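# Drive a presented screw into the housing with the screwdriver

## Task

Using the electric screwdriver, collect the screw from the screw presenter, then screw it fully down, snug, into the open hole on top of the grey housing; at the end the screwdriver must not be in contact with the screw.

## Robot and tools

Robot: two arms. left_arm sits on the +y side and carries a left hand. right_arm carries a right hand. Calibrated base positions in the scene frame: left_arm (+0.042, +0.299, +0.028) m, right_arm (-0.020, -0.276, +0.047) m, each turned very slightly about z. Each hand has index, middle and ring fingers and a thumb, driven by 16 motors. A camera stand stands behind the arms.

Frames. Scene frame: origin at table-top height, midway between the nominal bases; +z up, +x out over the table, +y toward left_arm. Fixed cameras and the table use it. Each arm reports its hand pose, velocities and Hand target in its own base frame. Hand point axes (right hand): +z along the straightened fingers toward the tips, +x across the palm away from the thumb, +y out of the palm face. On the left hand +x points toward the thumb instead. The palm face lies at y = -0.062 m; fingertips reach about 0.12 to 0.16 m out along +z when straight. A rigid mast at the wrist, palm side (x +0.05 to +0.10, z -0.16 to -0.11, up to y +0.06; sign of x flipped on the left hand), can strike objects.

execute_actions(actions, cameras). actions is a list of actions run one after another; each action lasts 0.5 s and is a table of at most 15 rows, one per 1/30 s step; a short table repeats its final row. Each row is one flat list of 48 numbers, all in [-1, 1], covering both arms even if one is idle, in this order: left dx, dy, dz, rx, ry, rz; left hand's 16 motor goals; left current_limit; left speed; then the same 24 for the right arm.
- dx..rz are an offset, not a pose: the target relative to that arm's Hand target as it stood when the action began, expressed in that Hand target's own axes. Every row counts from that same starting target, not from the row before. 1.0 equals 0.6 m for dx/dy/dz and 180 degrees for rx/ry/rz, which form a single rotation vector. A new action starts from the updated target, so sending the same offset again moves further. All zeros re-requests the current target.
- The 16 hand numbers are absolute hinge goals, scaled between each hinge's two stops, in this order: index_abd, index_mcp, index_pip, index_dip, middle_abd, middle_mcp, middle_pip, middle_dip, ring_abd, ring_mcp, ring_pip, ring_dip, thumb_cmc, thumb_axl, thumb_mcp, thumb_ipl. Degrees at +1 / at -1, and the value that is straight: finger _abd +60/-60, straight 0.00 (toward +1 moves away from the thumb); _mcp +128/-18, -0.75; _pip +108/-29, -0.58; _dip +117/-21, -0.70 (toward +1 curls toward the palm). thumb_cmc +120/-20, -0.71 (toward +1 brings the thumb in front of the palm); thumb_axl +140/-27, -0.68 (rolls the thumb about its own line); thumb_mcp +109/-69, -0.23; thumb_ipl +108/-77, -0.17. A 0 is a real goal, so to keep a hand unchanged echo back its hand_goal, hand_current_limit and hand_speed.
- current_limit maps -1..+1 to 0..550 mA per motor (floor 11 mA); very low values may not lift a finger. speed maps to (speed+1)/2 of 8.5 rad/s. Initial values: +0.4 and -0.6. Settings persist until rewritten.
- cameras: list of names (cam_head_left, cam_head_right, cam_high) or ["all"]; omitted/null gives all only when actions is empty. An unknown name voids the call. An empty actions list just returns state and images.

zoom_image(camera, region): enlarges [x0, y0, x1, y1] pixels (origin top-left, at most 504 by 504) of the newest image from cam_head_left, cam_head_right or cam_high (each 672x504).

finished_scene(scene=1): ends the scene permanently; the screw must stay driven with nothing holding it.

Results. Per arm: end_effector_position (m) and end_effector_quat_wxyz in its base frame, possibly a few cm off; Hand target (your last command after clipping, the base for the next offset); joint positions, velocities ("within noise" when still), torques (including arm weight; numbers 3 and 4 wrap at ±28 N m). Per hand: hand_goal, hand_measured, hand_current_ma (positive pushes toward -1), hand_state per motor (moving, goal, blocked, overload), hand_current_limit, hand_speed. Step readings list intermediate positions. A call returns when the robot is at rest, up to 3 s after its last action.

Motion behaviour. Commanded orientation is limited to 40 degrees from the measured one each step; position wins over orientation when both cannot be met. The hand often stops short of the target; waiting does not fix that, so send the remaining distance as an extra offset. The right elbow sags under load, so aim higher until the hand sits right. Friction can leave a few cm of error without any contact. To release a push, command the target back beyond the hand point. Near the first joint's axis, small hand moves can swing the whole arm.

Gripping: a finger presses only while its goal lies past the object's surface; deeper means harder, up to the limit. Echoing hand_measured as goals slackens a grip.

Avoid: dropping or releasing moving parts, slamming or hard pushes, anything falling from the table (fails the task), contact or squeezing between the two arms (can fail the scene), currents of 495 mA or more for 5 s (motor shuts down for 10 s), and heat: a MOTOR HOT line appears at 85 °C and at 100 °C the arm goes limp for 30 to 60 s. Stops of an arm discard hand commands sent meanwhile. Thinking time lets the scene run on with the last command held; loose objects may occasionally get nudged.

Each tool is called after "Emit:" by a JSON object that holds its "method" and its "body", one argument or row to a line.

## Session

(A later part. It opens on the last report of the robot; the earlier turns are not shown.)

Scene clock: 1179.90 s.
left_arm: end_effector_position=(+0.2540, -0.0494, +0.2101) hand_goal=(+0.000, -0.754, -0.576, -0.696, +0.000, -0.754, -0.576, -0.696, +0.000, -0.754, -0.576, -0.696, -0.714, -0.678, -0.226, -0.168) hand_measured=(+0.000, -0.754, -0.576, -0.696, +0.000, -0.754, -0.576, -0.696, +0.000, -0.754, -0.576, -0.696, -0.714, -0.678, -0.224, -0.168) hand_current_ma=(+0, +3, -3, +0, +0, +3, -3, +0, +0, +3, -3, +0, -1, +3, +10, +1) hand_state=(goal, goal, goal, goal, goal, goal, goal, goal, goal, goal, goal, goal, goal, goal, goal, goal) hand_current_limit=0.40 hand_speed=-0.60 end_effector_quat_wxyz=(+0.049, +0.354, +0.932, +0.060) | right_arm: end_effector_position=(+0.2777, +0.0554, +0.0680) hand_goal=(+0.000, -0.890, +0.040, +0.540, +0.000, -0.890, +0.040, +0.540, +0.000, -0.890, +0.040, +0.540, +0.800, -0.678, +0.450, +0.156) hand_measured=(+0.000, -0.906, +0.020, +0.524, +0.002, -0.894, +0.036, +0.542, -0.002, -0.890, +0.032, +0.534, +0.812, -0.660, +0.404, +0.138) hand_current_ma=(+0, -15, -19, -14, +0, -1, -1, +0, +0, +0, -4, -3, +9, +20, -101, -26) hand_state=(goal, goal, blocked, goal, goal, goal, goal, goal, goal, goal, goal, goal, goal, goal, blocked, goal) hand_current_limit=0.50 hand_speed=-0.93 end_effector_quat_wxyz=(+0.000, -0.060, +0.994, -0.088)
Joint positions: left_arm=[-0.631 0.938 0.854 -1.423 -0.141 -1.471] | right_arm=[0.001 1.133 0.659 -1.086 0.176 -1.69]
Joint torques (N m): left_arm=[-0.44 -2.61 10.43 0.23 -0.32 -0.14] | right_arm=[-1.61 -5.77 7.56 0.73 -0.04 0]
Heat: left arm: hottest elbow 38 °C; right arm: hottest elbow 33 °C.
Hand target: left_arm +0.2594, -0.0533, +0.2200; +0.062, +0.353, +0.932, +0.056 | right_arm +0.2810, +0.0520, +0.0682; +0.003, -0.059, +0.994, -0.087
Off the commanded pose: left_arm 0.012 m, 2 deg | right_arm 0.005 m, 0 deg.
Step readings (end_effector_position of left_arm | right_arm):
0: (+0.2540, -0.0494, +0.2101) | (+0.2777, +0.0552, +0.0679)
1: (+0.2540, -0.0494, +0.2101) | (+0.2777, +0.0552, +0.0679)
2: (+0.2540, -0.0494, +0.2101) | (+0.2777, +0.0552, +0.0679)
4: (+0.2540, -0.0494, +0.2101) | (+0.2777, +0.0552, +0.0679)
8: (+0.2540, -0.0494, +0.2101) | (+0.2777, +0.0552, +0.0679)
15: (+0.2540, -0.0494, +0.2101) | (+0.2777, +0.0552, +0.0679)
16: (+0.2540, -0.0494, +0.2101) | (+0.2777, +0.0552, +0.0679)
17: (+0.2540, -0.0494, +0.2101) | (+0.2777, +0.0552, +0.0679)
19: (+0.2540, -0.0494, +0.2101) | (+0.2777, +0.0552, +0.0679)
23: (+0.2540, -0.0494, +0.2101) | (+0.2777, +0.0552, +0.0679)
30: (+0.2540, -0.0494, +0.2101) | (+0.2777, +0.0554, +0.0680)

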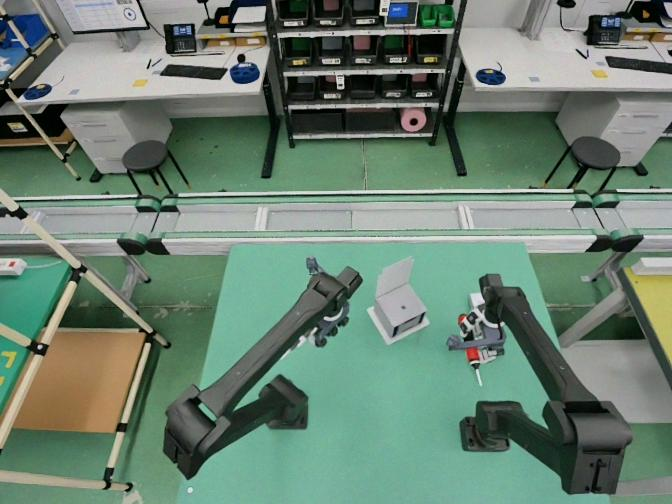

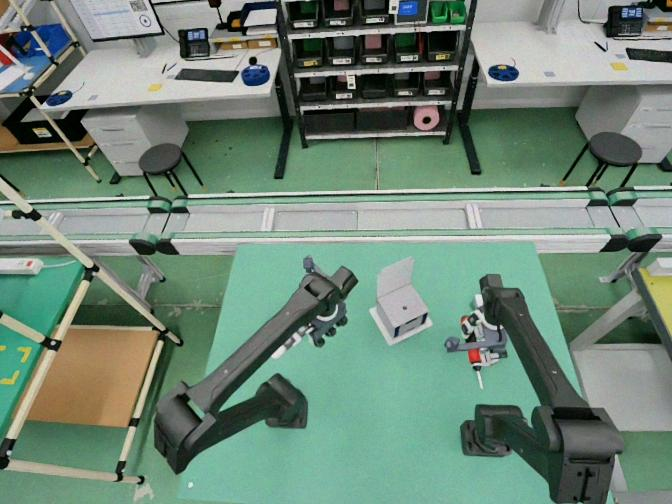

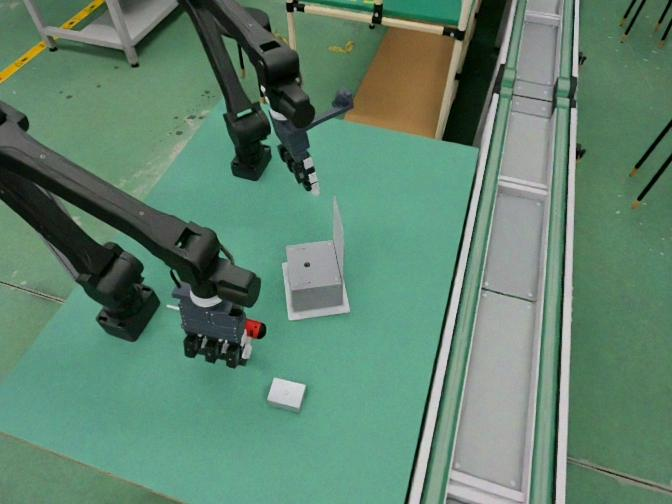

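Emit:
{"method": "execute_actions", "body": {
  "actions": [
    [[0,0,0,0,0,0,0,-0.754,-0.576,-0.696,0,-0.754,-0.576,-0.696,0,-0.754,-0.576,-0.696,-0.714,-0.678,-0.226,-0.168,0.4,-0.6,0,0,0,0,0,0,0,-0.80,0.12,0.42,0,-0.80,0.12,0.42,0,-0.80,0.12,0.42,0.77,-0.678,0.41,0.14,0.1,-0.93]],
    [[0,0,0,0,0,0,0,-0.754,-0.576,-0.696,0,-0.754,-0.576,-0.696,0,-0.754,-0.576,-0.696,-0.714,-0.678,-0.226,-0.168,0.4,-0.6,0,0,0,0,0,0,0,-0.70,0.22,0.36,0,-0.70,0.22,0.36,0,-0.70,0.22,0.36,0.74,-0.678,0.41,0.14,0.3,-0.93]]
  ],
  "cameras": ["all"]
}}

Emit:
{"method": "zoom_image", "body": {
  "camera": "cam_high",
  "region": [130, 240, 280, 370]
}}

Emit:
{"method": "zoom_image", "body": {
  "camera": "cam_head_left",
  "region": [400, 310, 510, 420]
}}

Scene clock: 1190.00 s.
left_arm: end_effector_position=(+0.2540, -0.0494, +0.2101) hand_goal=(+0.000, -0.754, -0.576, -0.696, +0.000, -0.754, -0.576, -0.696, +0.000, -0.754, -0.576, -0.696, -0.714, -0.678, -0.226, -0.168) hand_measured=(+0.000, -0.754, -0.576, -0.696, +0.000, -0.754, -0.576, -0.696, +0.000, -0.754, -0.576, -0.696, -0.714, -0.678, -0.224, -0.168) hand_current_ma=(+0, +3, -3, +0, +0, +3, -3, +0, +0, +3, -3, +0, -1, +3, +10, +1) hand_state=(goal, goal, goal, goal, goal, goal, goal, goal, goal, goal, goal, goal, goal, goal, goal, goal) hand_current_limit=0.40 hand_speed=-0.60 end_effector_quat_wxyz=(+0.049, +0.354, +0.932, +0.060) | right_arm: end_effector_position=(+0.2777, +0.0554, +0.0680) hand_goal=(+0.000, -0.700, +0.220, +0.360, +0.000, -0.700, +0.220, +0.360, +0.000, -0.700, +0.220, +0.360, +0.740, -0.678, +0.410, +0.140) hand_measured=(+0.002, -0.824, +0.114, +0.332, +0.002, -0.778, +0.154, +0.352, -0.002, -0.744, +0.170, +0.350, +0.738, -0.676, +0.330, +0.114) hand_current_ma=(+0, -357, -255, -31, +0, -176, -123, -5, +0, -72, -79, -6, +0, +1, -250, -44) hand_state=(goal, blocked, blocked, blocked, goal, blocked, blocked, goal, goal, blocked, blocked, goal, goal, goal, blocked, blocked) hand_current_limit=0.30 hand_speed=-0.93 end_effector_quat_wxyz=(+0.000, -0.060, +0.994, -0.088)
Joint positions: left_arm=[-0.631 0.938 0.854 -1.423 -0.141 -1.471] | right_arm=[0.001 1.133 0.659 -1.086 0.176 -1.69]
Joint torques (N m): left_arm=[-0.62 -2.61 10.43 0.27 -0.32 -0.13] | right_arm=[-0.44 -4.48 7.38 0.84 -0.11 0]
Heat: left arm: hottest elbow 38 °C; right arm: hottest elbow 33 °C.
Hand target: left_arm +0.2594, -0.0533, +0.2200; +0.062, +0.353, +0.932, +0.056 | right_arm +0.2810, +0.0520, +0.0682; +0.003, -0.059, +0.994, -0.087
Off the commanded pose: left_arm 0.012 m, 2 deg | right_arm 0.005 m, 0 deg.
Step readings (end_effector_position of left_arm | right_arm):
0: (+0.2540, -0.0494, +0.2101) | (+0.2777, +0.0554, +0.0680)
1: (+0.2540, -0.0494, +0.2101) | (+0.2777, +0.0554, +0.0680)
2: (+0.2540, -0.0494, +0.2101) | (+0.2777, +0.0554, +0.0680)
4: (+0.2540, -0.0494, +0.2101) | (+0.2777, +0.0554, +0.0680)
8: (+0.2540, -0.0494, +0.2101) | (+0.2777, +0.0554, +0.0680)
15: (+0.2540, -0.0494, +0.2101) | (+0.2777, +0.0554, +0.0680)
16: (+0.2540, -0.0494, +0.2101) | (+0.2777, +0.0554, +0.0680)
17: (+0.2540, -0.0494, +0.2101) | (+0.2777, +0.0554, +0.0680)
19: (+0.2540, -0.0494, +0.2101) | (+0.2777, +0.0554, +0.0680)
23: (+0.2540, -0.0494, +0.2101) | (+0.2777, +0.0554, +0.0680)
30: (+0.2540, -0.0494, +0.2101) | (+0.2777, +0.0554, +0.0680)

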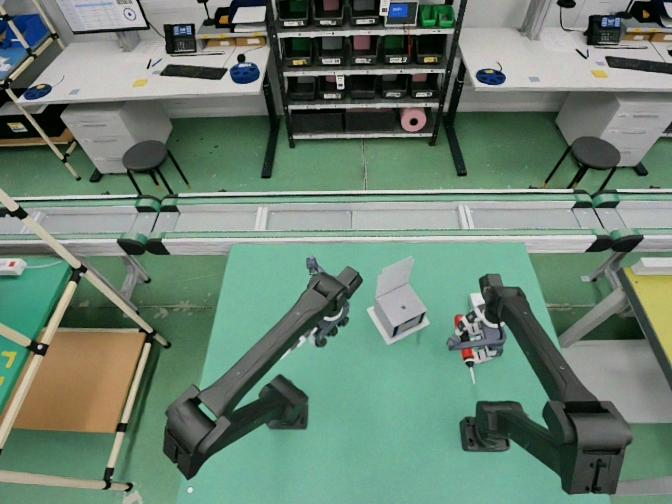

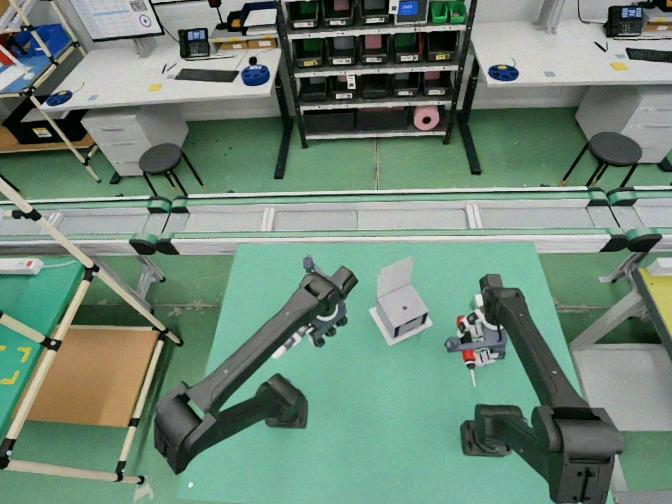

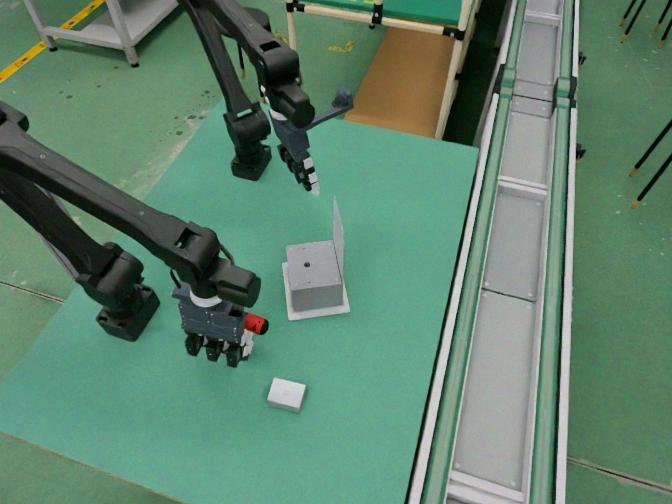

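Scaled by 3.360 from the camera's 672x504 image, which has a finer 960x720 frame.

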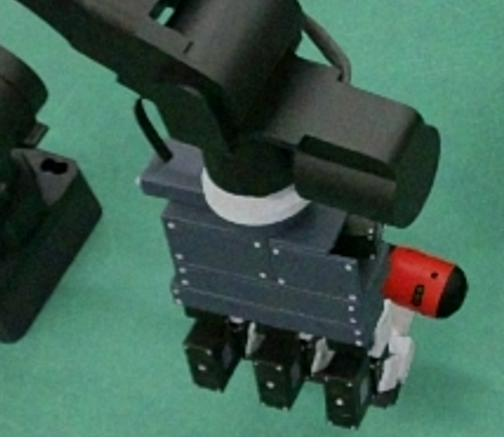

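Scaled by 4.582 from the camera's 672x504 image, which has a finer 960x720 frame.

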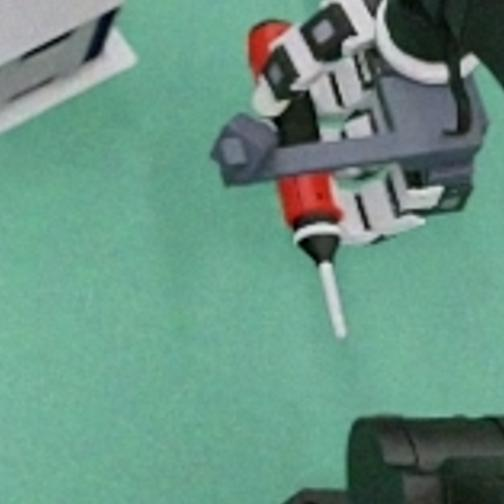

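Emit:
{"method": "execute_actions", "body": {
  "actions": [
    [[0,0,0,0,0,0,0,-0.754,-0.576,-0.696,0,-0.754,-0.576,-0.696,0,-0.754,-0.576,-0.696,-0.714,-0.678,-0.226,-0.168,0.4,-0.6,0,0,0,0,0,0,0,-0.89,0.02,0.5,0,-0.89,0.02,0.5,0,-0.89,0.02,0.5,0.74,-0.678,0.48,0.157,0.3,-0.9]],
    [[0,0,0,0,0,0,0,-0.754,-0.576,-0.696,0,-0.754,-0.576,-0.696,0,-0.754,-0.576,-0.696,-0.714,-0.678,-0.226,-0.168,0.4,-0.6,0,0,0,0,0,0,0,-0.90,0.02,0.5,0,-0.90,0.02,0.5,0,-0.90,0.02,0.5,0.74,-0.678,0.6,0.2,0.6,-0.9]]
  ],
  "cameras": ["all"]
}}

Emit:
{"method": "zoom_image", "body": {
  "camera": "cam_high",
  "region": [130, 240, 280, 370]
}}

Emit:
{"method": "zoom_image", "body": {
  "camera": "cam_head_left",
  "region": [400, 310, 510, 420]
}}

Scene clock: 1209.30 s.
left_arm: end_effector_position=(+0.2540, -0.0494, +0.2101) hand_goal=(+0.000, -0.754, -0.576, -0.696, +0.000, -0.754, -0.576, -0.696, +0.000, -0.754, -0.576, -0.696, -0.714, -0.678, -0.226, -0.168) hand_measured=(+0.000, -0.754, -0.576, -0.696, +0.000, -0.754, -0.576, -0.696, +0.000, -0.754, -0.576, -0.696, -0.714, -0.678, -0.224, -0.168) hand_current_ma=(+0, +3, -3, +0, +0, +3, -3, +0, +0, +3, -3, +0, -1, +3, +10, +1) hand_state=(goal, goal, goal, goal, goal, goal, goal, goal, goal, goal, goal, goal, goal, goal, goal, goal) hand_current_limit=0.40 hand_speed=-0.60 end_effector_quat_wxyz=(+0.049, +0.354, +0.932, +0.060) | right_arm: end_effector_position=(+0.2778, +0.0557, +0.0681) hand_goal=(+0.000, -0.900, +0.020, +0.500, +0.000, -0.900, +0.020, +0.500, +0.000, -0.900, +0.020, +0.500, +0.740, -0.678, +0.600, +0.200) hand_measured=(-0.002, -0.904, +0.002, +0.484, +0.002, -0.900, +0.016, +0.496, -0.002, -0.902, +0.012, +0.484, +0.742, -0.676, +0.598, +0.198) hand_current_ma=(+0, -1, -16, -14, +0, +0, -1, -1, +0, +0, -4, -13, +1, +1, -1, -1) hand_state=(goal, goal, goal, goal, goal, goal, goal, goal, goal, goal, goal, goal, goal, goal, goal, goal) hand_current_limit=0.60 hand_speed=-0.90 end_effector_quat_wxyz=(+0.000, -0.060, +0.994, -0.087)
Joint positions: left_arm=[-0.631 0.938 0.854 -1.423 -0.141 -1.471] | right_arm=[0.001 1.133 0.659 -1.086 0.173 -1.691]
Joint torques (N m): left_arm=[-0.56 -2.67 10.51 0.28 -0.31 -0.11] | right_arm=[-1.67 -5.36 7.51 0.88 0.05 0]
Heat: left arm: hottest elbow 39 °C; right arm: hottest elbow 33 °C.
Hand target: left_arm +0.2594, -0.0533, +0.2200; +0.062, +0.353, +0.932, +0.056 | right_arm +0.2810, +0.0520, +0.0682; +0.003, -0.059, +0.994, -0.087
Off the commanded pose: left_arm 0.012 m, 2 deg | right_arm 0.005 m, 0 deg.
Step readings (end_effector_position of left_arm | right_arm):
0: (+0.2540, -0.0494, +0.2101) | (+0.2777, +0.0554, +0.0680)
1: (+0.2540, -0.0494, +0.2101) | (+0.2777, +0.0554, +0.0680)
2: (+0.2540, -0.0494, +0.2101) | (+0.2777, +0.0554, +0.0680)
4: (+0.2540, -0.0494, +0.2101) | (+0.2777, +0.0554, +0.0680)
8: (+0.2540, -0.0494, +0.2101) | (+0.2777, +0.0554, +0.0680)
15: (+0.2540, -0.0494, +0.2101) | (+0.2777, +0.0554, +0.0680)
16: (+0.2540, -0.0494, +0.2101) | (+0.2777, +0.0554, +0.0680)
17: (+0.2540, -0.0494, +0.2101) | (+0.2777, +0.0554, +0.0680)
19: (+0.2540, -0.0494, +0.2101) | (+0.2777, +0.0554, +0.0680)
23: (+0.2540, -0.0494, +0.2101) | (+0.2777, +0.0556, +0.0680)
30: (+0.2540, -0.0494, +0.2101) | (+0.2778, +0.0557, +0.0681)

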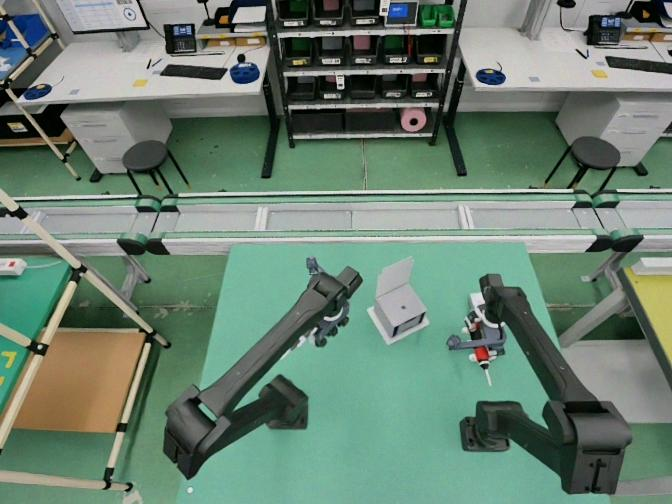

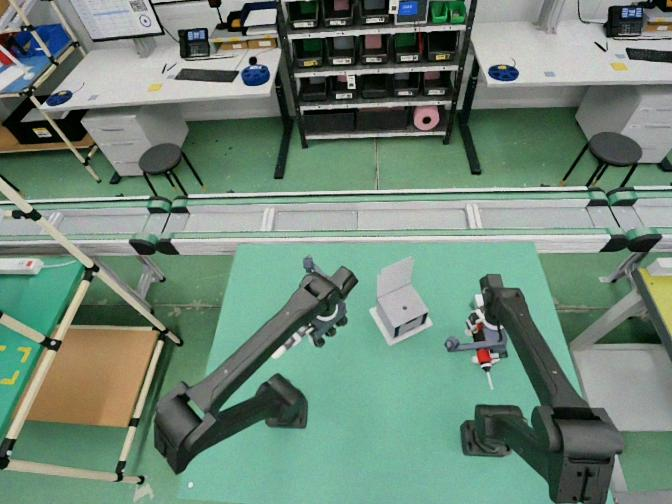

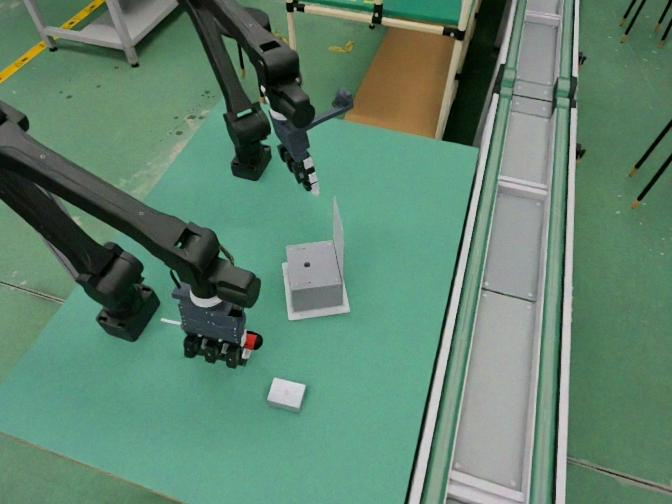

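Scaled by 3.360 from the camera's 672x504 image, which has a finer 960x720 frame.

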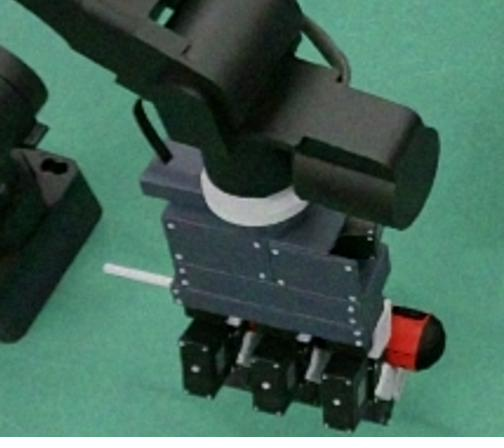

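Scaled by 4.582 from the camera's 672x504 image, which has a finer 960x720 frame.

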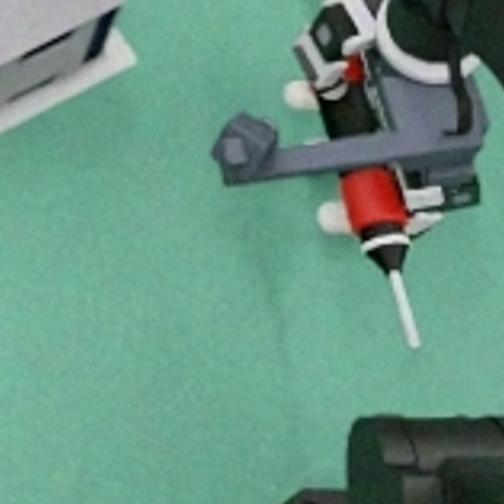

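Emit:
{"method": "execute_actions", "body": {
  "actions": [
    [[0,0,0,0,0,0,0,-0.754,-0.576,-0.696,0,-0.754,-0.576,-0.696,0,-0.754,-0.576,-0.696,-0.714,-0.678,-0.226,-0.168,0.4,-0.6,0,0,0,0,0,0,0,-0.88,0.15,0.6,0,-0.88,0.15,0.6,0,-0.88,0.15,0.6,0.74,-0.678,0.6,0.2,0.3,-0.85]],
    [[0,0,0,0,0,0,0,-0.754,-0.576,-0.696,0,-0.754,-0.576,-0.696,0,-0.754,-0.576,-0.696,-0.714,-0.678,-0.226,-0.168,0.4,-0.6,0,0,0,0,0,0,0,-0.82,0.28,0.75,0,-0.82,0.28,0.75,0,-0.82,0.28,0.75,0.74,-0.678,0.6,0.2,0.5,-0.85]]
  ],
  "cameras": ["all"]
}}

Emit:
{"method": "zoom_image", "body": {
  "camera": "cam_high",
  "region": [130, 240, 280, 370]
}}

Emit:
{"method": "zoom_image", "body": {
  "camera": "cam_head_left",
  "region": [400, 310, 510, 420]
}}

Scene clock: 1219.40 s.
left_arm: end_effector_position=(+0.2540, -0.0494, +0.2101) hand_goal=(+0.000, -0.754, -0.576, -0.696, +0.000, -0.754, -0.576, -0.696, +0.000, -0.754, -0.576, -0.696, -0.714, -0.678, -0.226, -0.168) hand_measured=(+0.000, -0.754, -0.576, -0.696, +0.000, -0.754, -0.576, -0.696, +0.000, -0.754, -0.576, -0.696, -0.714, -0.678, -0.224, -0.168) hand_current_ma=(+0, +3, -3, +0, +0, +3, -3, +0, +0, +3, -3, +0, -1, +3, +10, +1) hand_state=(goal, goal, goal, goal, goal, goal, goal, goal, goal, goal, goal, goal, goal, goal, goal, goal) hand_current_limit=0.40 hand_speed=-0.60 end_effector_quat_wxyz=(+0.049, +0.354, +0.932, +0.060) | right_arm: end_effector_position=(+0.2778, +0.0557, +0.0681) hand_goal=(+0.000, -0.820, +0.280, +0.750, +0.000, -0.820, +0.280, +0.750, +0.000, -0.820, +0.280, +0.750, +0.740, -0.678, +0.600, +0.200) hand_measured=(+0.008, -0.892, +0.076, +0.506, +0.002, -0.848, +0.090, +0.594, -0.002, -0.866, +0.150, +0.516, +0.738, -0.686, +0.586, +0.224) hand_current_ma=(+4, -156, -412, -413, +0, -36, -413, -413, +0, -77, -359, -413, +0, -5, -14, +39) hand_state=(goal, blocked, blocked, blocked, goal, blocked, blocked, blocked, goal, blocked, blocked, blocked, goal, goal, goal, blocked) hand_current_limit=0.50 hand_speed=-0.85 end_effector_quat_wxyz=(+0.000, -0.060, +0.994, -0.087)
Joint positions: left_arm=[-0.631 0.938 0.854 -1.423 -0.141 -1.471] | right_arm=[0.001 1.133 0.659 -1.086 0.173 -1.691]
Joint torques (N m): left_arm=[-0.26 -2.61 10.45 0.28 -0.33 -0.11] | right_arm=[-0.73 -5.3 7.54 0.87 0 0.02]
Heat: left arm: hottest elbow 39 °C; right arm: hottest elbow 33 °C.
Hand target: left_arm +0.2594, -0.0533, +0.2200; +0.062, +0.353, +0.932, +0.056 | right_arm +0.2810, +0.0520, +0.0682; +0.003, -0.059, +0.994, -0.087
Off the commanded pose: left_arm 0.012 m, 2 deg | right_arm 0.005 m, 0 deg.
Step readings (end_effector_position of left_arm | right_arm):
0: (+0.2540, -0.0494, +0.2101) | (+0.2778, +0.0557, +0.0681)
1: (+0.2540, -0.0494, +0.2101) | (+0.2778, +0.0557, +0.0681)
2: (+0.2540, -0.0494, +0.2101) | (+0.2778, +0.0557, +0.0681)
4: (+0.2540, -0.0494, +0.2101) | (+0.2778, +0.0557, +0.0681)
8: (+0.2540, -0.0494, +0.2101) | (+0.2778, +0.0557, +0.0681)
15: (+0.2540, -0.0494, +0.2101) | (+0.2778, +0.0557, +0.0681)
16: (+0.2540, -0.0494, +0.2101) | (+0.2778, +0.0557, +0.0681)
17: (+0.2540, -0.0494, +0.2101) | (+0.2778, +0.0557, +0.0681)
19: (+0.2540, -0.0494, +0.2101) | (+0.2778, +0.0557, +0.0681)
23: (+0.2540, -0.0494, +0.2101) | (+0.2778, +0.0557, +0.0681)
30: (+0.2540, -0.0494, +0.2101) | (+0.2778, +0.0557, +0.0681)

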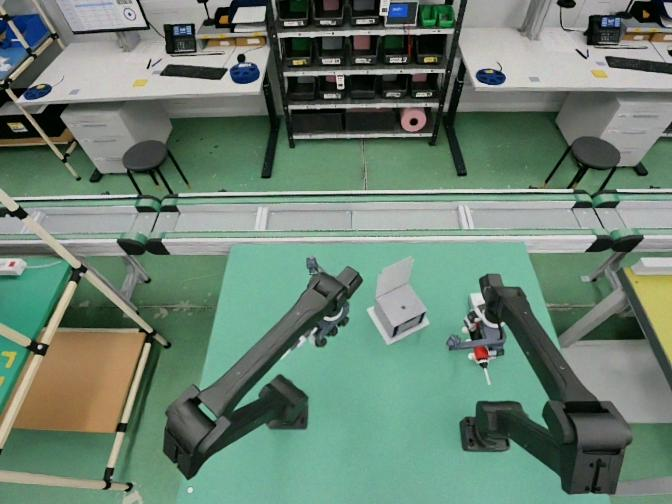

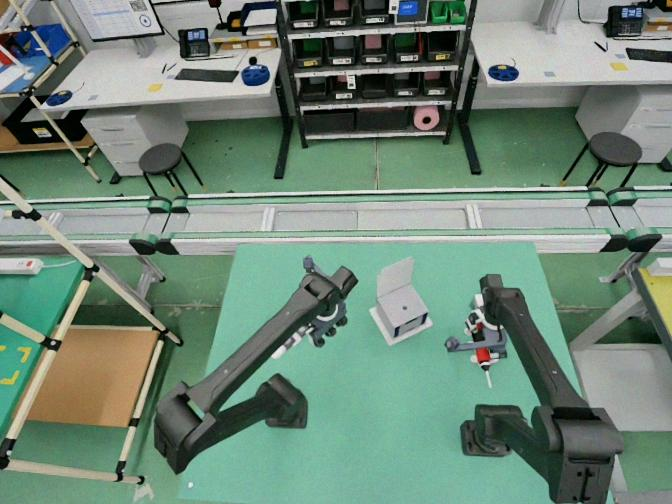

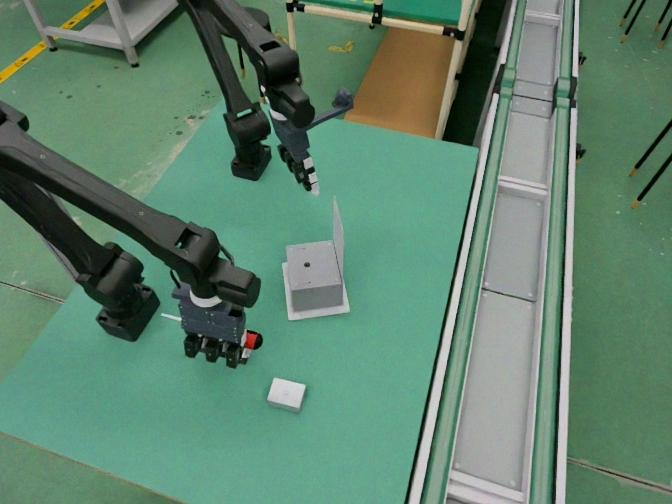

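Scaled by 3.360 from the camera's 672x504 image, which has a finer 960x720 frame.

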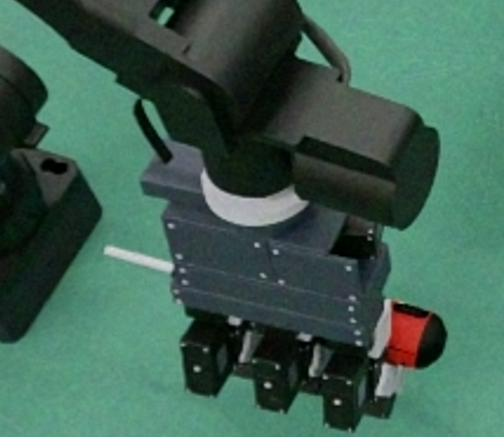

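Scaled by 4.582 from the camera's 672x504 image, which has a finer 960x720 frame.

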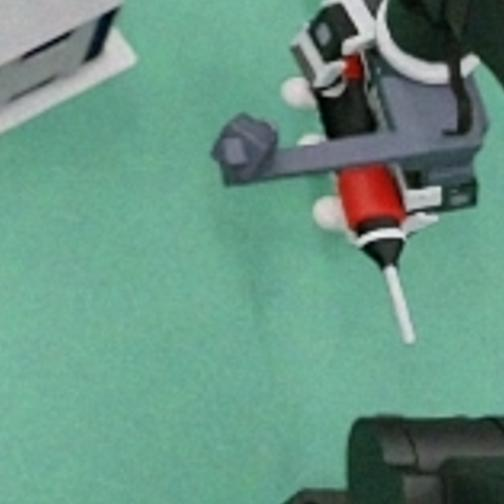

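Emit:
{"method": "zoom_image", "body": {
  "camera": "cam_high",
  "region": [235, 320, 275, 360]
}}

Emit:
{"method": "zoom_image", "body": {
  "camera": "cam_head_left",
  "region": [455, 310, 505, 390]
}}

Emit:
{"method": "zoom_image", "body": {
  "camera": "cam_head_right",
  "region": [455, 310, 515, 390]
}}

Scaled by 12.600 from the camera's 672x504 image, which has a finer 960x720 frame.

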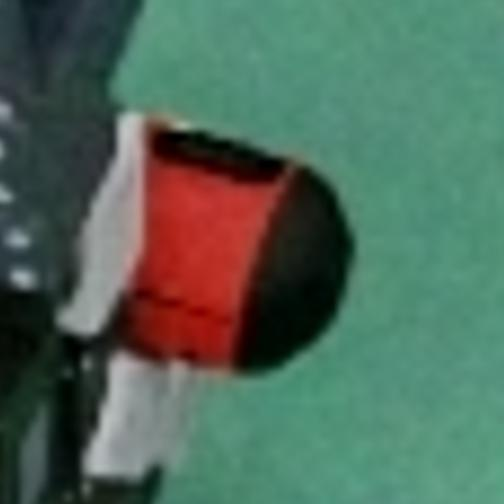

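Scaled by 6.300 from the camera's 672x504 image, which has a finer 960x720 frame.

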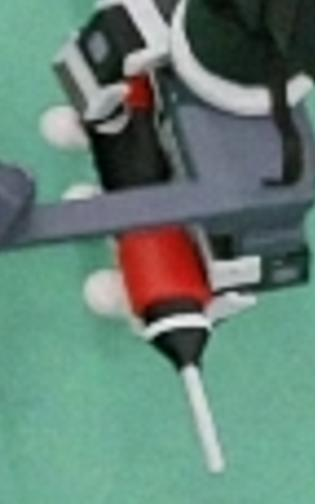

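Scaled by 6.300 from the camera's 672x504 image, which has a finer 960x720 frame.

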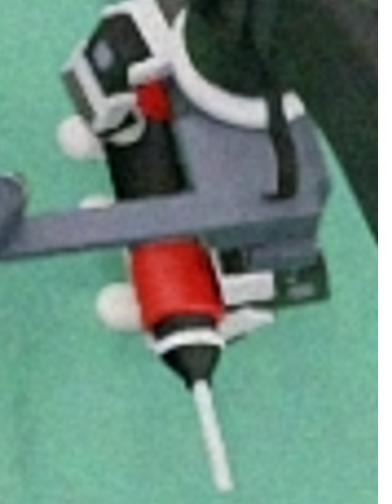

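Emit:
{"method": "execute_actions", "body": {
  "actions": [
    [[0,0,0,0,0,0,0,-0.754,-0.576,-0.696,0,-0.754,-0.576,-0.696,0,-0.754,-0.576,-0.696,-0.714,-0.678,-0.226,-0.168,0.4,-0.6,0,0,0,0,0,0,0,-0.82,0.28,0.75,0,-0.82,0.28,0.75,0,-0.82,0.28,0.75,0.5,-0.678,0.1,0.5,0.5,-0.6]],
    [[0,0,0,0,0,0,0,-0.754,-0.576,-0.696,0,-0.754,-0.576,-0.696,0,-0.754,-0.576,-0.696,-0.714,-0.678,-0.226,-0.168,0.4,-0.6,-0.0237,-0.0797,-0.1248,-0.0047,-0.1654,0.0243,0,-0.82,0.28,0.75,0,-0.82,0.28,0.75,0,-0.82,0.28,0.75,0.129,-0.678,0.168,0.773,0.5,-0.6]],
    [[0,0,0,0,0,0,0,-0.754,-0.576,-0.696,0,-0.754,-0.576,-0.696,0,-0.754,-0.576,-0.696,-0.714,-0.678,-0.226,-0.168,0.4,-0.6,-0.079,-0.08,-0.043,-0.0047,-0.1654,0.0243,0,-0.82,0.28,0.75,0,-0.82,0.28,0.75,0,-0.82,0.28,0.75,0.129,-0.678,0.168,0.773,0.5,-0.6]],
    [[0,0,0,0,0,0,0,-0.754,-0.576,-0.696,0,-0.754,-0.576,-0.696,0,-0.754,-0.576,-0.696,-0.714,-0.678,-0.226,-0.168,0.4,-0.6,-0.0875,-0.04,-0.012,-0.0047,-0.1654,0.0243,0,-0.82,0.28,0.75,0,-0.82,0.28,0.75,0,-0.82,0.28,0.75,0.129,-0.678,0.168,0.773,0.5,-0.6]]
  ],
  "cameras": ["all"]
}}

Emit:
{"method": "zoom_image", "body": {
  "camera": "cam_high",
  "region": [180, 180, 340, 400]
}}

Emit:
{"method": "zoom_image", "body": {
  "camera": "cam_head_left",
  "region": [400, 240, 540, 400]
}}

Scene clock: 1280.00 s.
left_arm: end_effector_position=(+0.2540, -0.0494, +0.2101) hand_goal=(+0.000, -0.754, -0.576, -0.696, +0.000, -0.754, -0.576, -0.696, +0.000, -0.754, -0.576, -0.696, -0.714, -0.678, -0.226, -0.168) hand_measured=(+0.000, -0.754, -0.576, -0.696, +0.000, -0.754, -0.576, -0.696, +0.000, -0.754, -0.576, -0.696, -0.714, -0.678, -0.224, -0.168) hand_current_ma=(+0, +3, -3, +0, +0, +3, -3, +0, +0, +3, -3, +0, -1, +3, +10, +1) hand_state=(goal, goal, goal, goal, goal, goal, goal, goal, goal, goal, goal, goal, goal, goal, goal, goal) hand_current_limit=0.40 hand_speed=-0.60 end_effector_quat_wxyz=(+0.049, +0.354, +0.932, +0.060) | right_arm: end_effector_position=(+0.3446, -0.0414, +0.2418) hand_goal=(+0.000, -0.820, +0.280, +0.750, +0.000, -0.820, +0.280, +0.750, +0.000, -0.820, +0.280, +0.750, +0.128, -0.678, +0.168, +0.772) hand_measured=(-0.004, -0.836, +0.166, +0.510, +0.000, -0.800, +0.140, +0.598, -0.010, -0.834, +0.166, +0.516, +0.134, -0.676, +0.168, +0.770) hand_current_ma=(-1, -15, -293, -412, +0, +18, -399, -412, -5, -12, -294, -412, +3, +1, +0, +0) hand_state=(goal, goal, blocked, blocked, goal, goal, blocked, blocked, goal, goal, blocked, blocked, goal, goal, goal, goal) hand_current_limit=0.50 hand_speed=-0.60 end_effector_quat_wxyz=(+0.680, +0.000, +0.733, -0.006)
Joint positions: left_arm=[-0.631 0.938 0.854 -1.423 -0.141 -1.471] | right_arm=[-0.634 0.857 0.239 0.527 -0.623 -1.634]
Joint torques (N m): left_arm=[-0.73 -2.61 10.43 0.21 -0.33 -0.13] | right_arm=[0.79 -2.55 8.54 3.74 -0.12 0.43]
Heat: left arm: hottest elbow 39 °C; right arm: hottest elbow 33 °C.
Hand target: left_arm +0.2594, -0.0533, +0.2200; +0.062, +0.353, +0.932, +0.056 | right_arm +0.3493, -0.0400, +0.2532; +0.707, +0.000, +0.707, +0.001
Off the commanded pose: left_arm 0.012 m, 2 deg | right_arm 0.013 m, 4 deg.
Step readings (end_effector_position of left_arm | right_arm):
0: (+0.2540, -0.0494, +0.2101) | (+0.2778, +0.0557, +0.0681)
1: (+0.2540, -0.0494, +0.2101) | (+0.2778, +0.0557, +0.0681)
2: (+0.2540, -0.0494, +0.2101) | (+0.2778, +0.0557, +0.0681)
4: (+0.2540, -0.0494, +0.2101) | (+0.2778, +0.0557, +0.0681)
8: (+0.2540, -0.0494, +0.2101) | (+0.2778, +0.0557, +0.0681)
15: (+0.2540, -0.0494, +0.2101) | (+0.2778, +0.0557, +0.0681)
16: (+0.2540, -0.0494, +0.2101) | (+0.2779, +0.0556, +0.0682)
17: (+0.2540, -0.0494, +0.2101) | (+0.2794, +0.0547, +0.0693)
19: (+0.2540, -0.0494, +0.2101) | (+0.2828, +0.0510, +0.0782)
23: (+0.2540, -0.0494, +0.2101) | (+0.2915, +0.0342, +0.1257)
30: (+0.2540, -0.0494, +0.2101) | (+0.3017, +0.0238, +0.1585)
31: (+0.2540, -0.0494, +0.2101) | (+0.3003, +0.0240, +0.1556)
32: (+0.2540, -0.0494, +0.2101) | (+0.3008, +0.0242, +0.1541)
34: (+0.2540, -0.0494, +0.2101) | (+0.3036, +0.0215, +0.1567)
38: (+0.2540, -0.0494, +0.2101) | (+0.3092, -0.0014, +0.1815)
45: (+0.2540, -0.0494, +0.2101) | (+0.3223, -0.0145, +0.2044)
46: (+0.2540, -0.0494, +0.2101) | (+0.3230, -0.0138, +0.2027)
47: (+0.2540, -0.0494, +0.2101) | (+0.3236, -0.0120, +0.2034)
49: (+0.2540, -0.0494, +0.2101) | (+0.3232, -0.0105, +0.2089)
53: (+0.2540, -0.0494, +0.2101) | (+0.3255, -0.0220, +0.2275)
60: (+0.2540, -0.0494, +0.2101) | (+0.3410, -0.0373, +0.2434)

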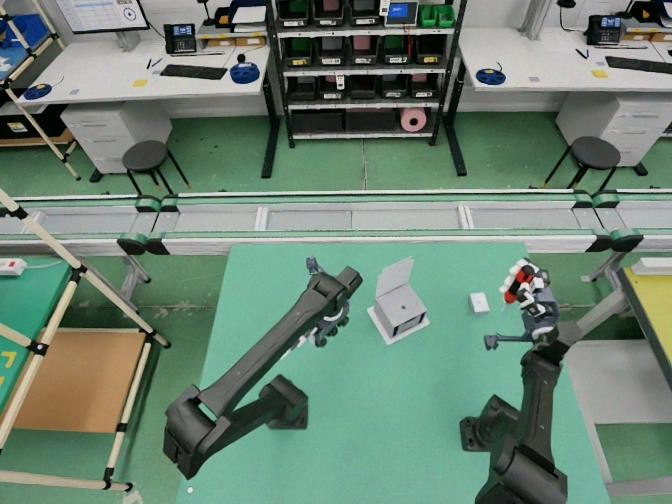

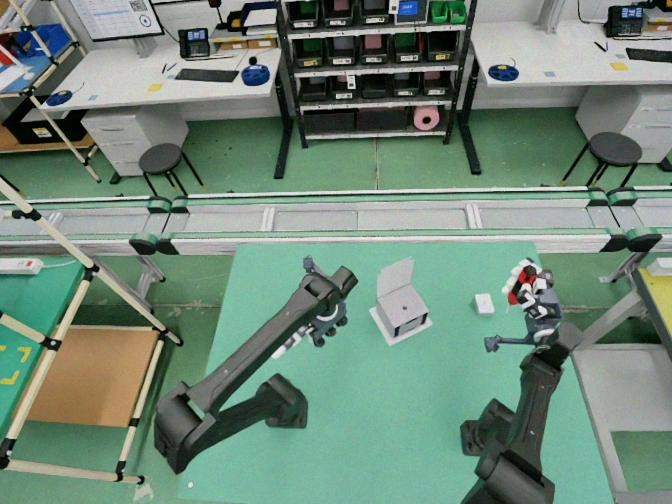

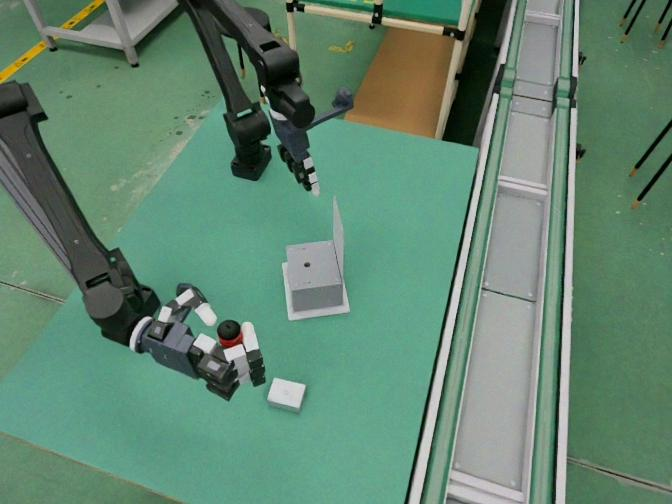

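Scaled by 2.291 from the camera's 672x504 image, which has a finer 960x720 frame.

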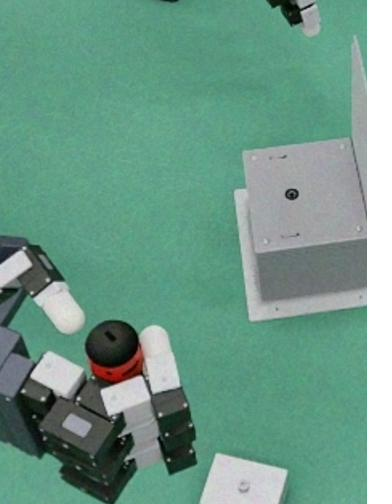

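Scaled by 3.150 from the camera's 672x504 image, which has a finer 960x720 frame.

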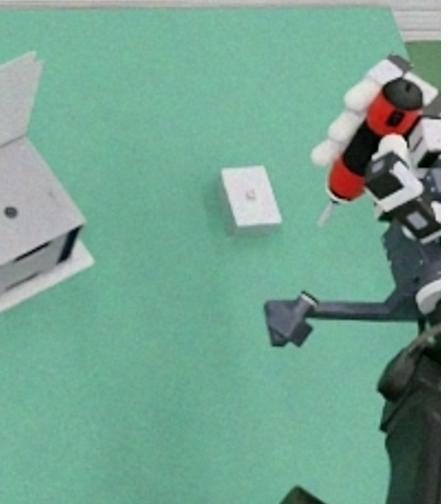

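Emit:
{"method": "zoom_image", "body": {
  "camera": "cam_head_left",
  "region": [490, 250, 550, 320]
}}

Emit:
{"method": "zoom_image", "body": {
  "camera": "cam_head_right",
  "region": [490, 250, 560, 320]
}}

Emit:
{"method": "zoom_image", "body": {
  "camera": "cam_high",
  "region": [190, 300, 320, 420]
}}

Scaled by 7.200 from the camera's 672x504 image, which has a finer 960x720 frame.

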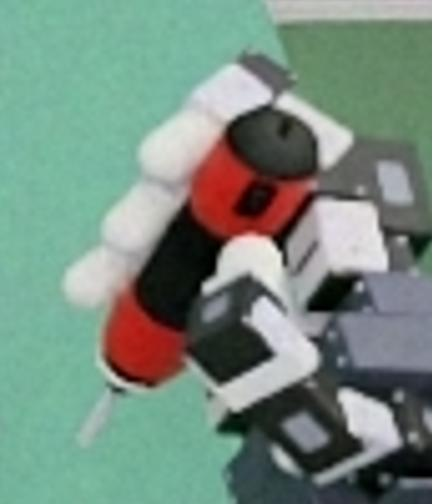

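Scaled by 7.200 from the camera's 672x504 image, which has a finer 960x720 frame.

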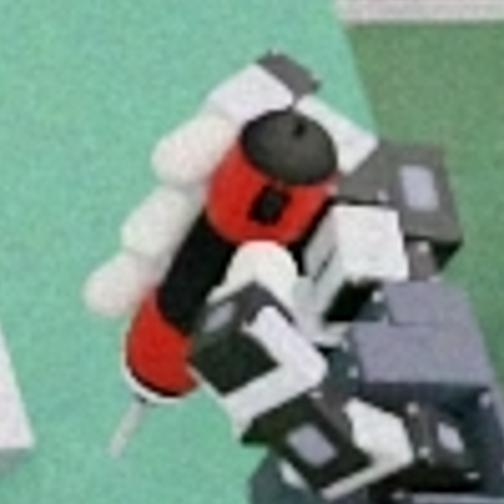

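Scaled by 3.877 from the camera's 672x504 image, which has a finer 960x720 frame.

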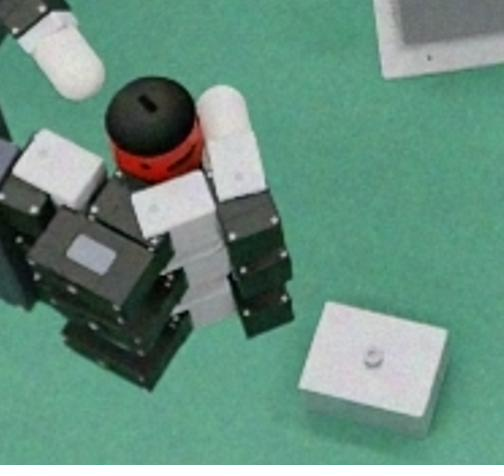

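Emit:
{"method": "execute_actions", "body": {
  "actions": [
    [[0,0,0,0,0,0,0,-0.754,-0.576,-0.696,0,-0.754,-0.576,-0.696,0,-0.754,-0.576,-0.696,-0.714,-0.678,-0.226,-0.168,0.4,-0.6,0,0.0412,0.1107,0,-0.052,0,0,-0.82,0.28,0.75,0,-0.82,0.28,0.75,0,-0.82,0.28,0.75,0.271,-0.678,0.2,0.45,0.5,-0.6]],
    [[0,0,0,0,0,0,0,-0.754,-0.576,-0.696,0,-0.754,-0.576,-0.696,0,-0.754,-0.576,-0.696,-0.714,-0.678,-0.226,-0.168,0.4,-0.6,0.06,0,0,0,0,0,0,-0.82,0.28,0.75,0,-0.82,0.28,0.75,0,-0.82,0.28,0.75,0.271,-0.678,0.2,0.45,0.5,-0.6]]
  ],
  "cameras": ["all"]
}}

Emit:
{"method": "zoom_image", "body": {
  "camera": "cam_high",
  "region": [220, 300, 340, 420]
}}

Emit:
{"method": "zoom_image", "body": {
  "camera": "cam_head_left",
  "region": [450, 250, 550, 350]
}}

Emit:
{"method": "zoom_image", "body": {
  "camera": "cam_head_right",
  "region": [450, 250, 550, 350]
}}

Scene clock: 1314.13 s.
left_arm: end_effector_position=(+0.2540, -0.0494, +0.2101) hand_goal=(+0.000, -0.754, -0.576, -0.696, +0.000, -0.754, -0.576, -0.696, +0.000, -0.754, -0.576, -0.696, -0.714, -0.678, -0.226, -0.168) hand_measured=(+0.000, -0.754, -0.576, -0.696, +0.000, -0.754, -0.576, -0.696, +0.000, -0.754, -0.576, -0.696, -0.714, -0.678, -0.224, -0.168) hand_current_ma=(+0, +3, -3, +0, +0, +3, -3, +0, +0, +3, -3, +0, -1, +3, +10, +1) hand_state=(goal, goal, goal, goal, goal, goal, goal, goal, goal, goal, goal, goal, goal, goal, goal, goal) hand_current_limit=0.40 hand_speed=-0.60 end_effector_quat_wxyz=(+0.049, +0.354, +0.932, +0.060) | right_arm: end_effector_position=(+0.4076, -0.0153, +0.1940) hand_goal=(+0.000, -0.820, +0.280, +0.750, +0.000, -0.820, +0.280, +0.750, +0.000, -0.820, +0.280, +0.750, +0.270, -0.678, +0.200, +0.450) hand_measured=(-0.004, -0.834, +0.166, +0.510, +0.000, -0.800, +0.142, +0.598, -0.010, -0.834, +0.166, +0.516, +0.274, -0.676, +0.200, +0.452) hand_current_ma=(-1, -12, -291, -413, +0, +21, -395, -413, -5, -10, -290, -413, +1, +1, +0, +1) hand_state=(goal, goal, blocked, blocked, goal, blocked, blocked, blocked, goal, goal, blocked, blocked, goal, goal, goal, goal) hand_current_limit=0.50 hand_speed=-0.60 end_effector_quat_wxyz=(+0.737, +0.007, +0.676, -0.003)
Joint positions: left_arm=[-0.631 0.938 0.854 -1.423 -0.141 -1.471] | right_arm=[-0.392 1.504 0.244 1.354 -0.376 -1.531]
Joint torques (N m): left_arm=[-0.32 -2.49 10.41 0.28 -0.31 -0.14] | right_arm=[1.67 -6.65 7.32 3.84 0.09 0.51]
Heat: left arm: hottest elbow 39 °C; right arm: hottest elbow 34 °C.
Hand target: left_arm +0.2594, -0.0533, +0.2200; +0.062, +0.353, +0.932, +0.056 | right_arm +0.4216, -0.0151, +0.2179; +0.763, +0.000, +0.647, +0.001
Off the commanded pose: left_arm 0.012 m, 2 deg | right_arm 0.028 m, 5 deg.
Step readings (end_effector_position of left_arm | right_arm):
0: (+0.2540, -0.0494, +0.2101) | (+0.3447, -0.0415, +0.2418)
1: (+0.2540, -0.0494, +0.2101) | (+0.3451, -0.0420, +0.2421)
2: (+0.2540, -0.0494, +0.2101) | (+0.3488, -0.0438, +0.2428)
4: (+0.2540, -0.0494, +0.2101) | (+0.3608, -0.0433, +0.2419)
8: (+0.2540, -0.0494, +0.2101) | (+0.3825, -0.0199, +0.2257)
15: (+0.2540, -0.0494, +0.2101) | (+0.3976, -0.0126, +0.2129)
16: (+0.2540, -0.0494, +0.2101) | (+0.3982, -0.0133, +0.2137)
17: (+0.2540, -0.0494, +0.2101) | (+0.3991, -0.0141, +0.2142)
19: (+0.2540, -0.0494, +0.2101) | (+0.4014, -0.0150, +0.2120)
23: (+0.2540, -0.0494, +0.2101) | (+0.4066, -0.0162, +0.1925)
30: (+0.2540, -0.0494, +0.2101) | (+0.4074, -0.0153, +0.1874)

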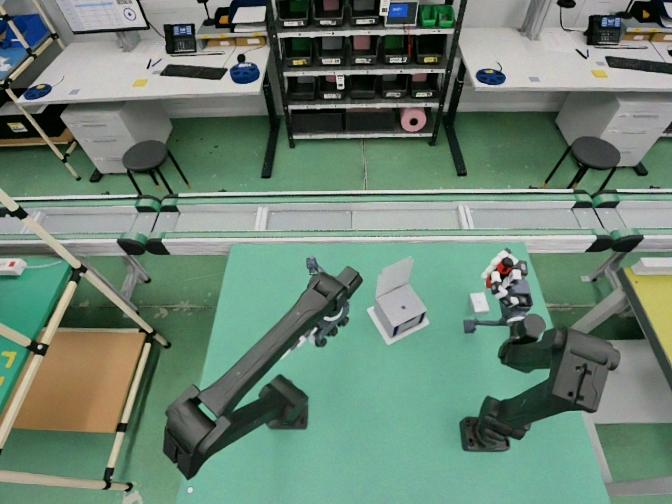

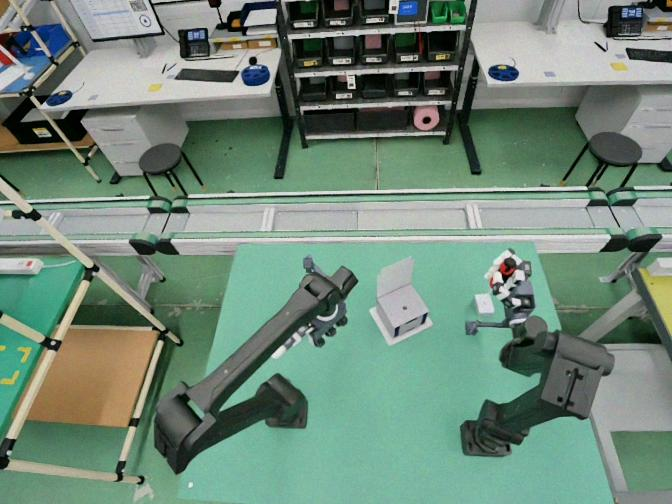

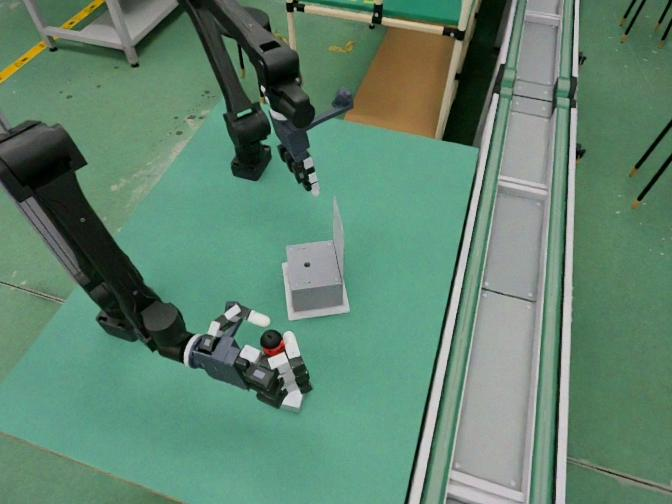

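Scaled by 4.200 from the camera's 672x504 image, which has a finer 960x720 frame.

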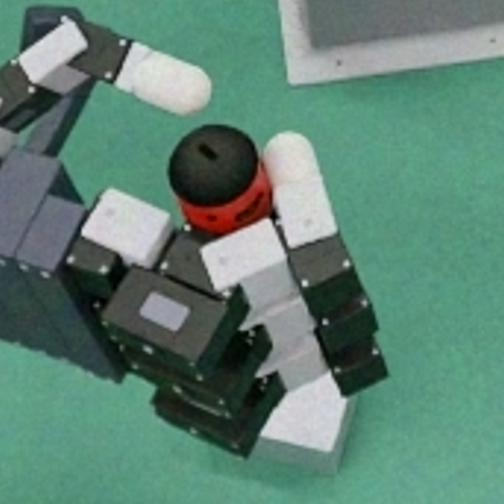

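Scaled by 5.040 from the camera's 672x504 image, which has a finer 960x720 frame.

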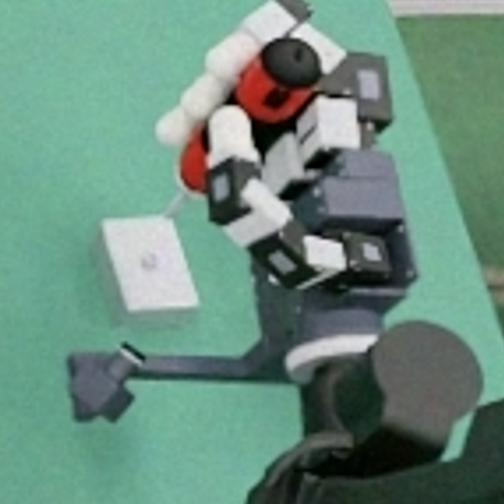

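Scaled by 5.040 from the camera's 672x504 image, which has a finer 960x720 frame.

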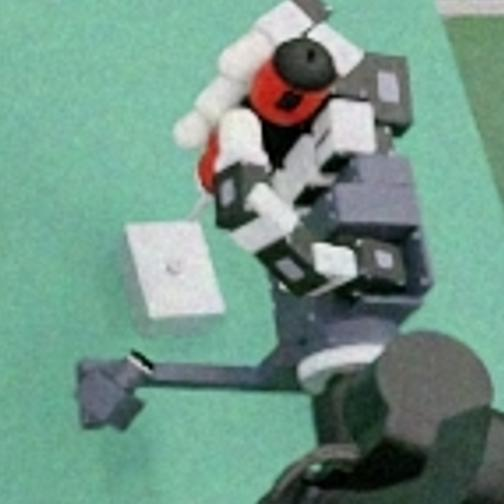

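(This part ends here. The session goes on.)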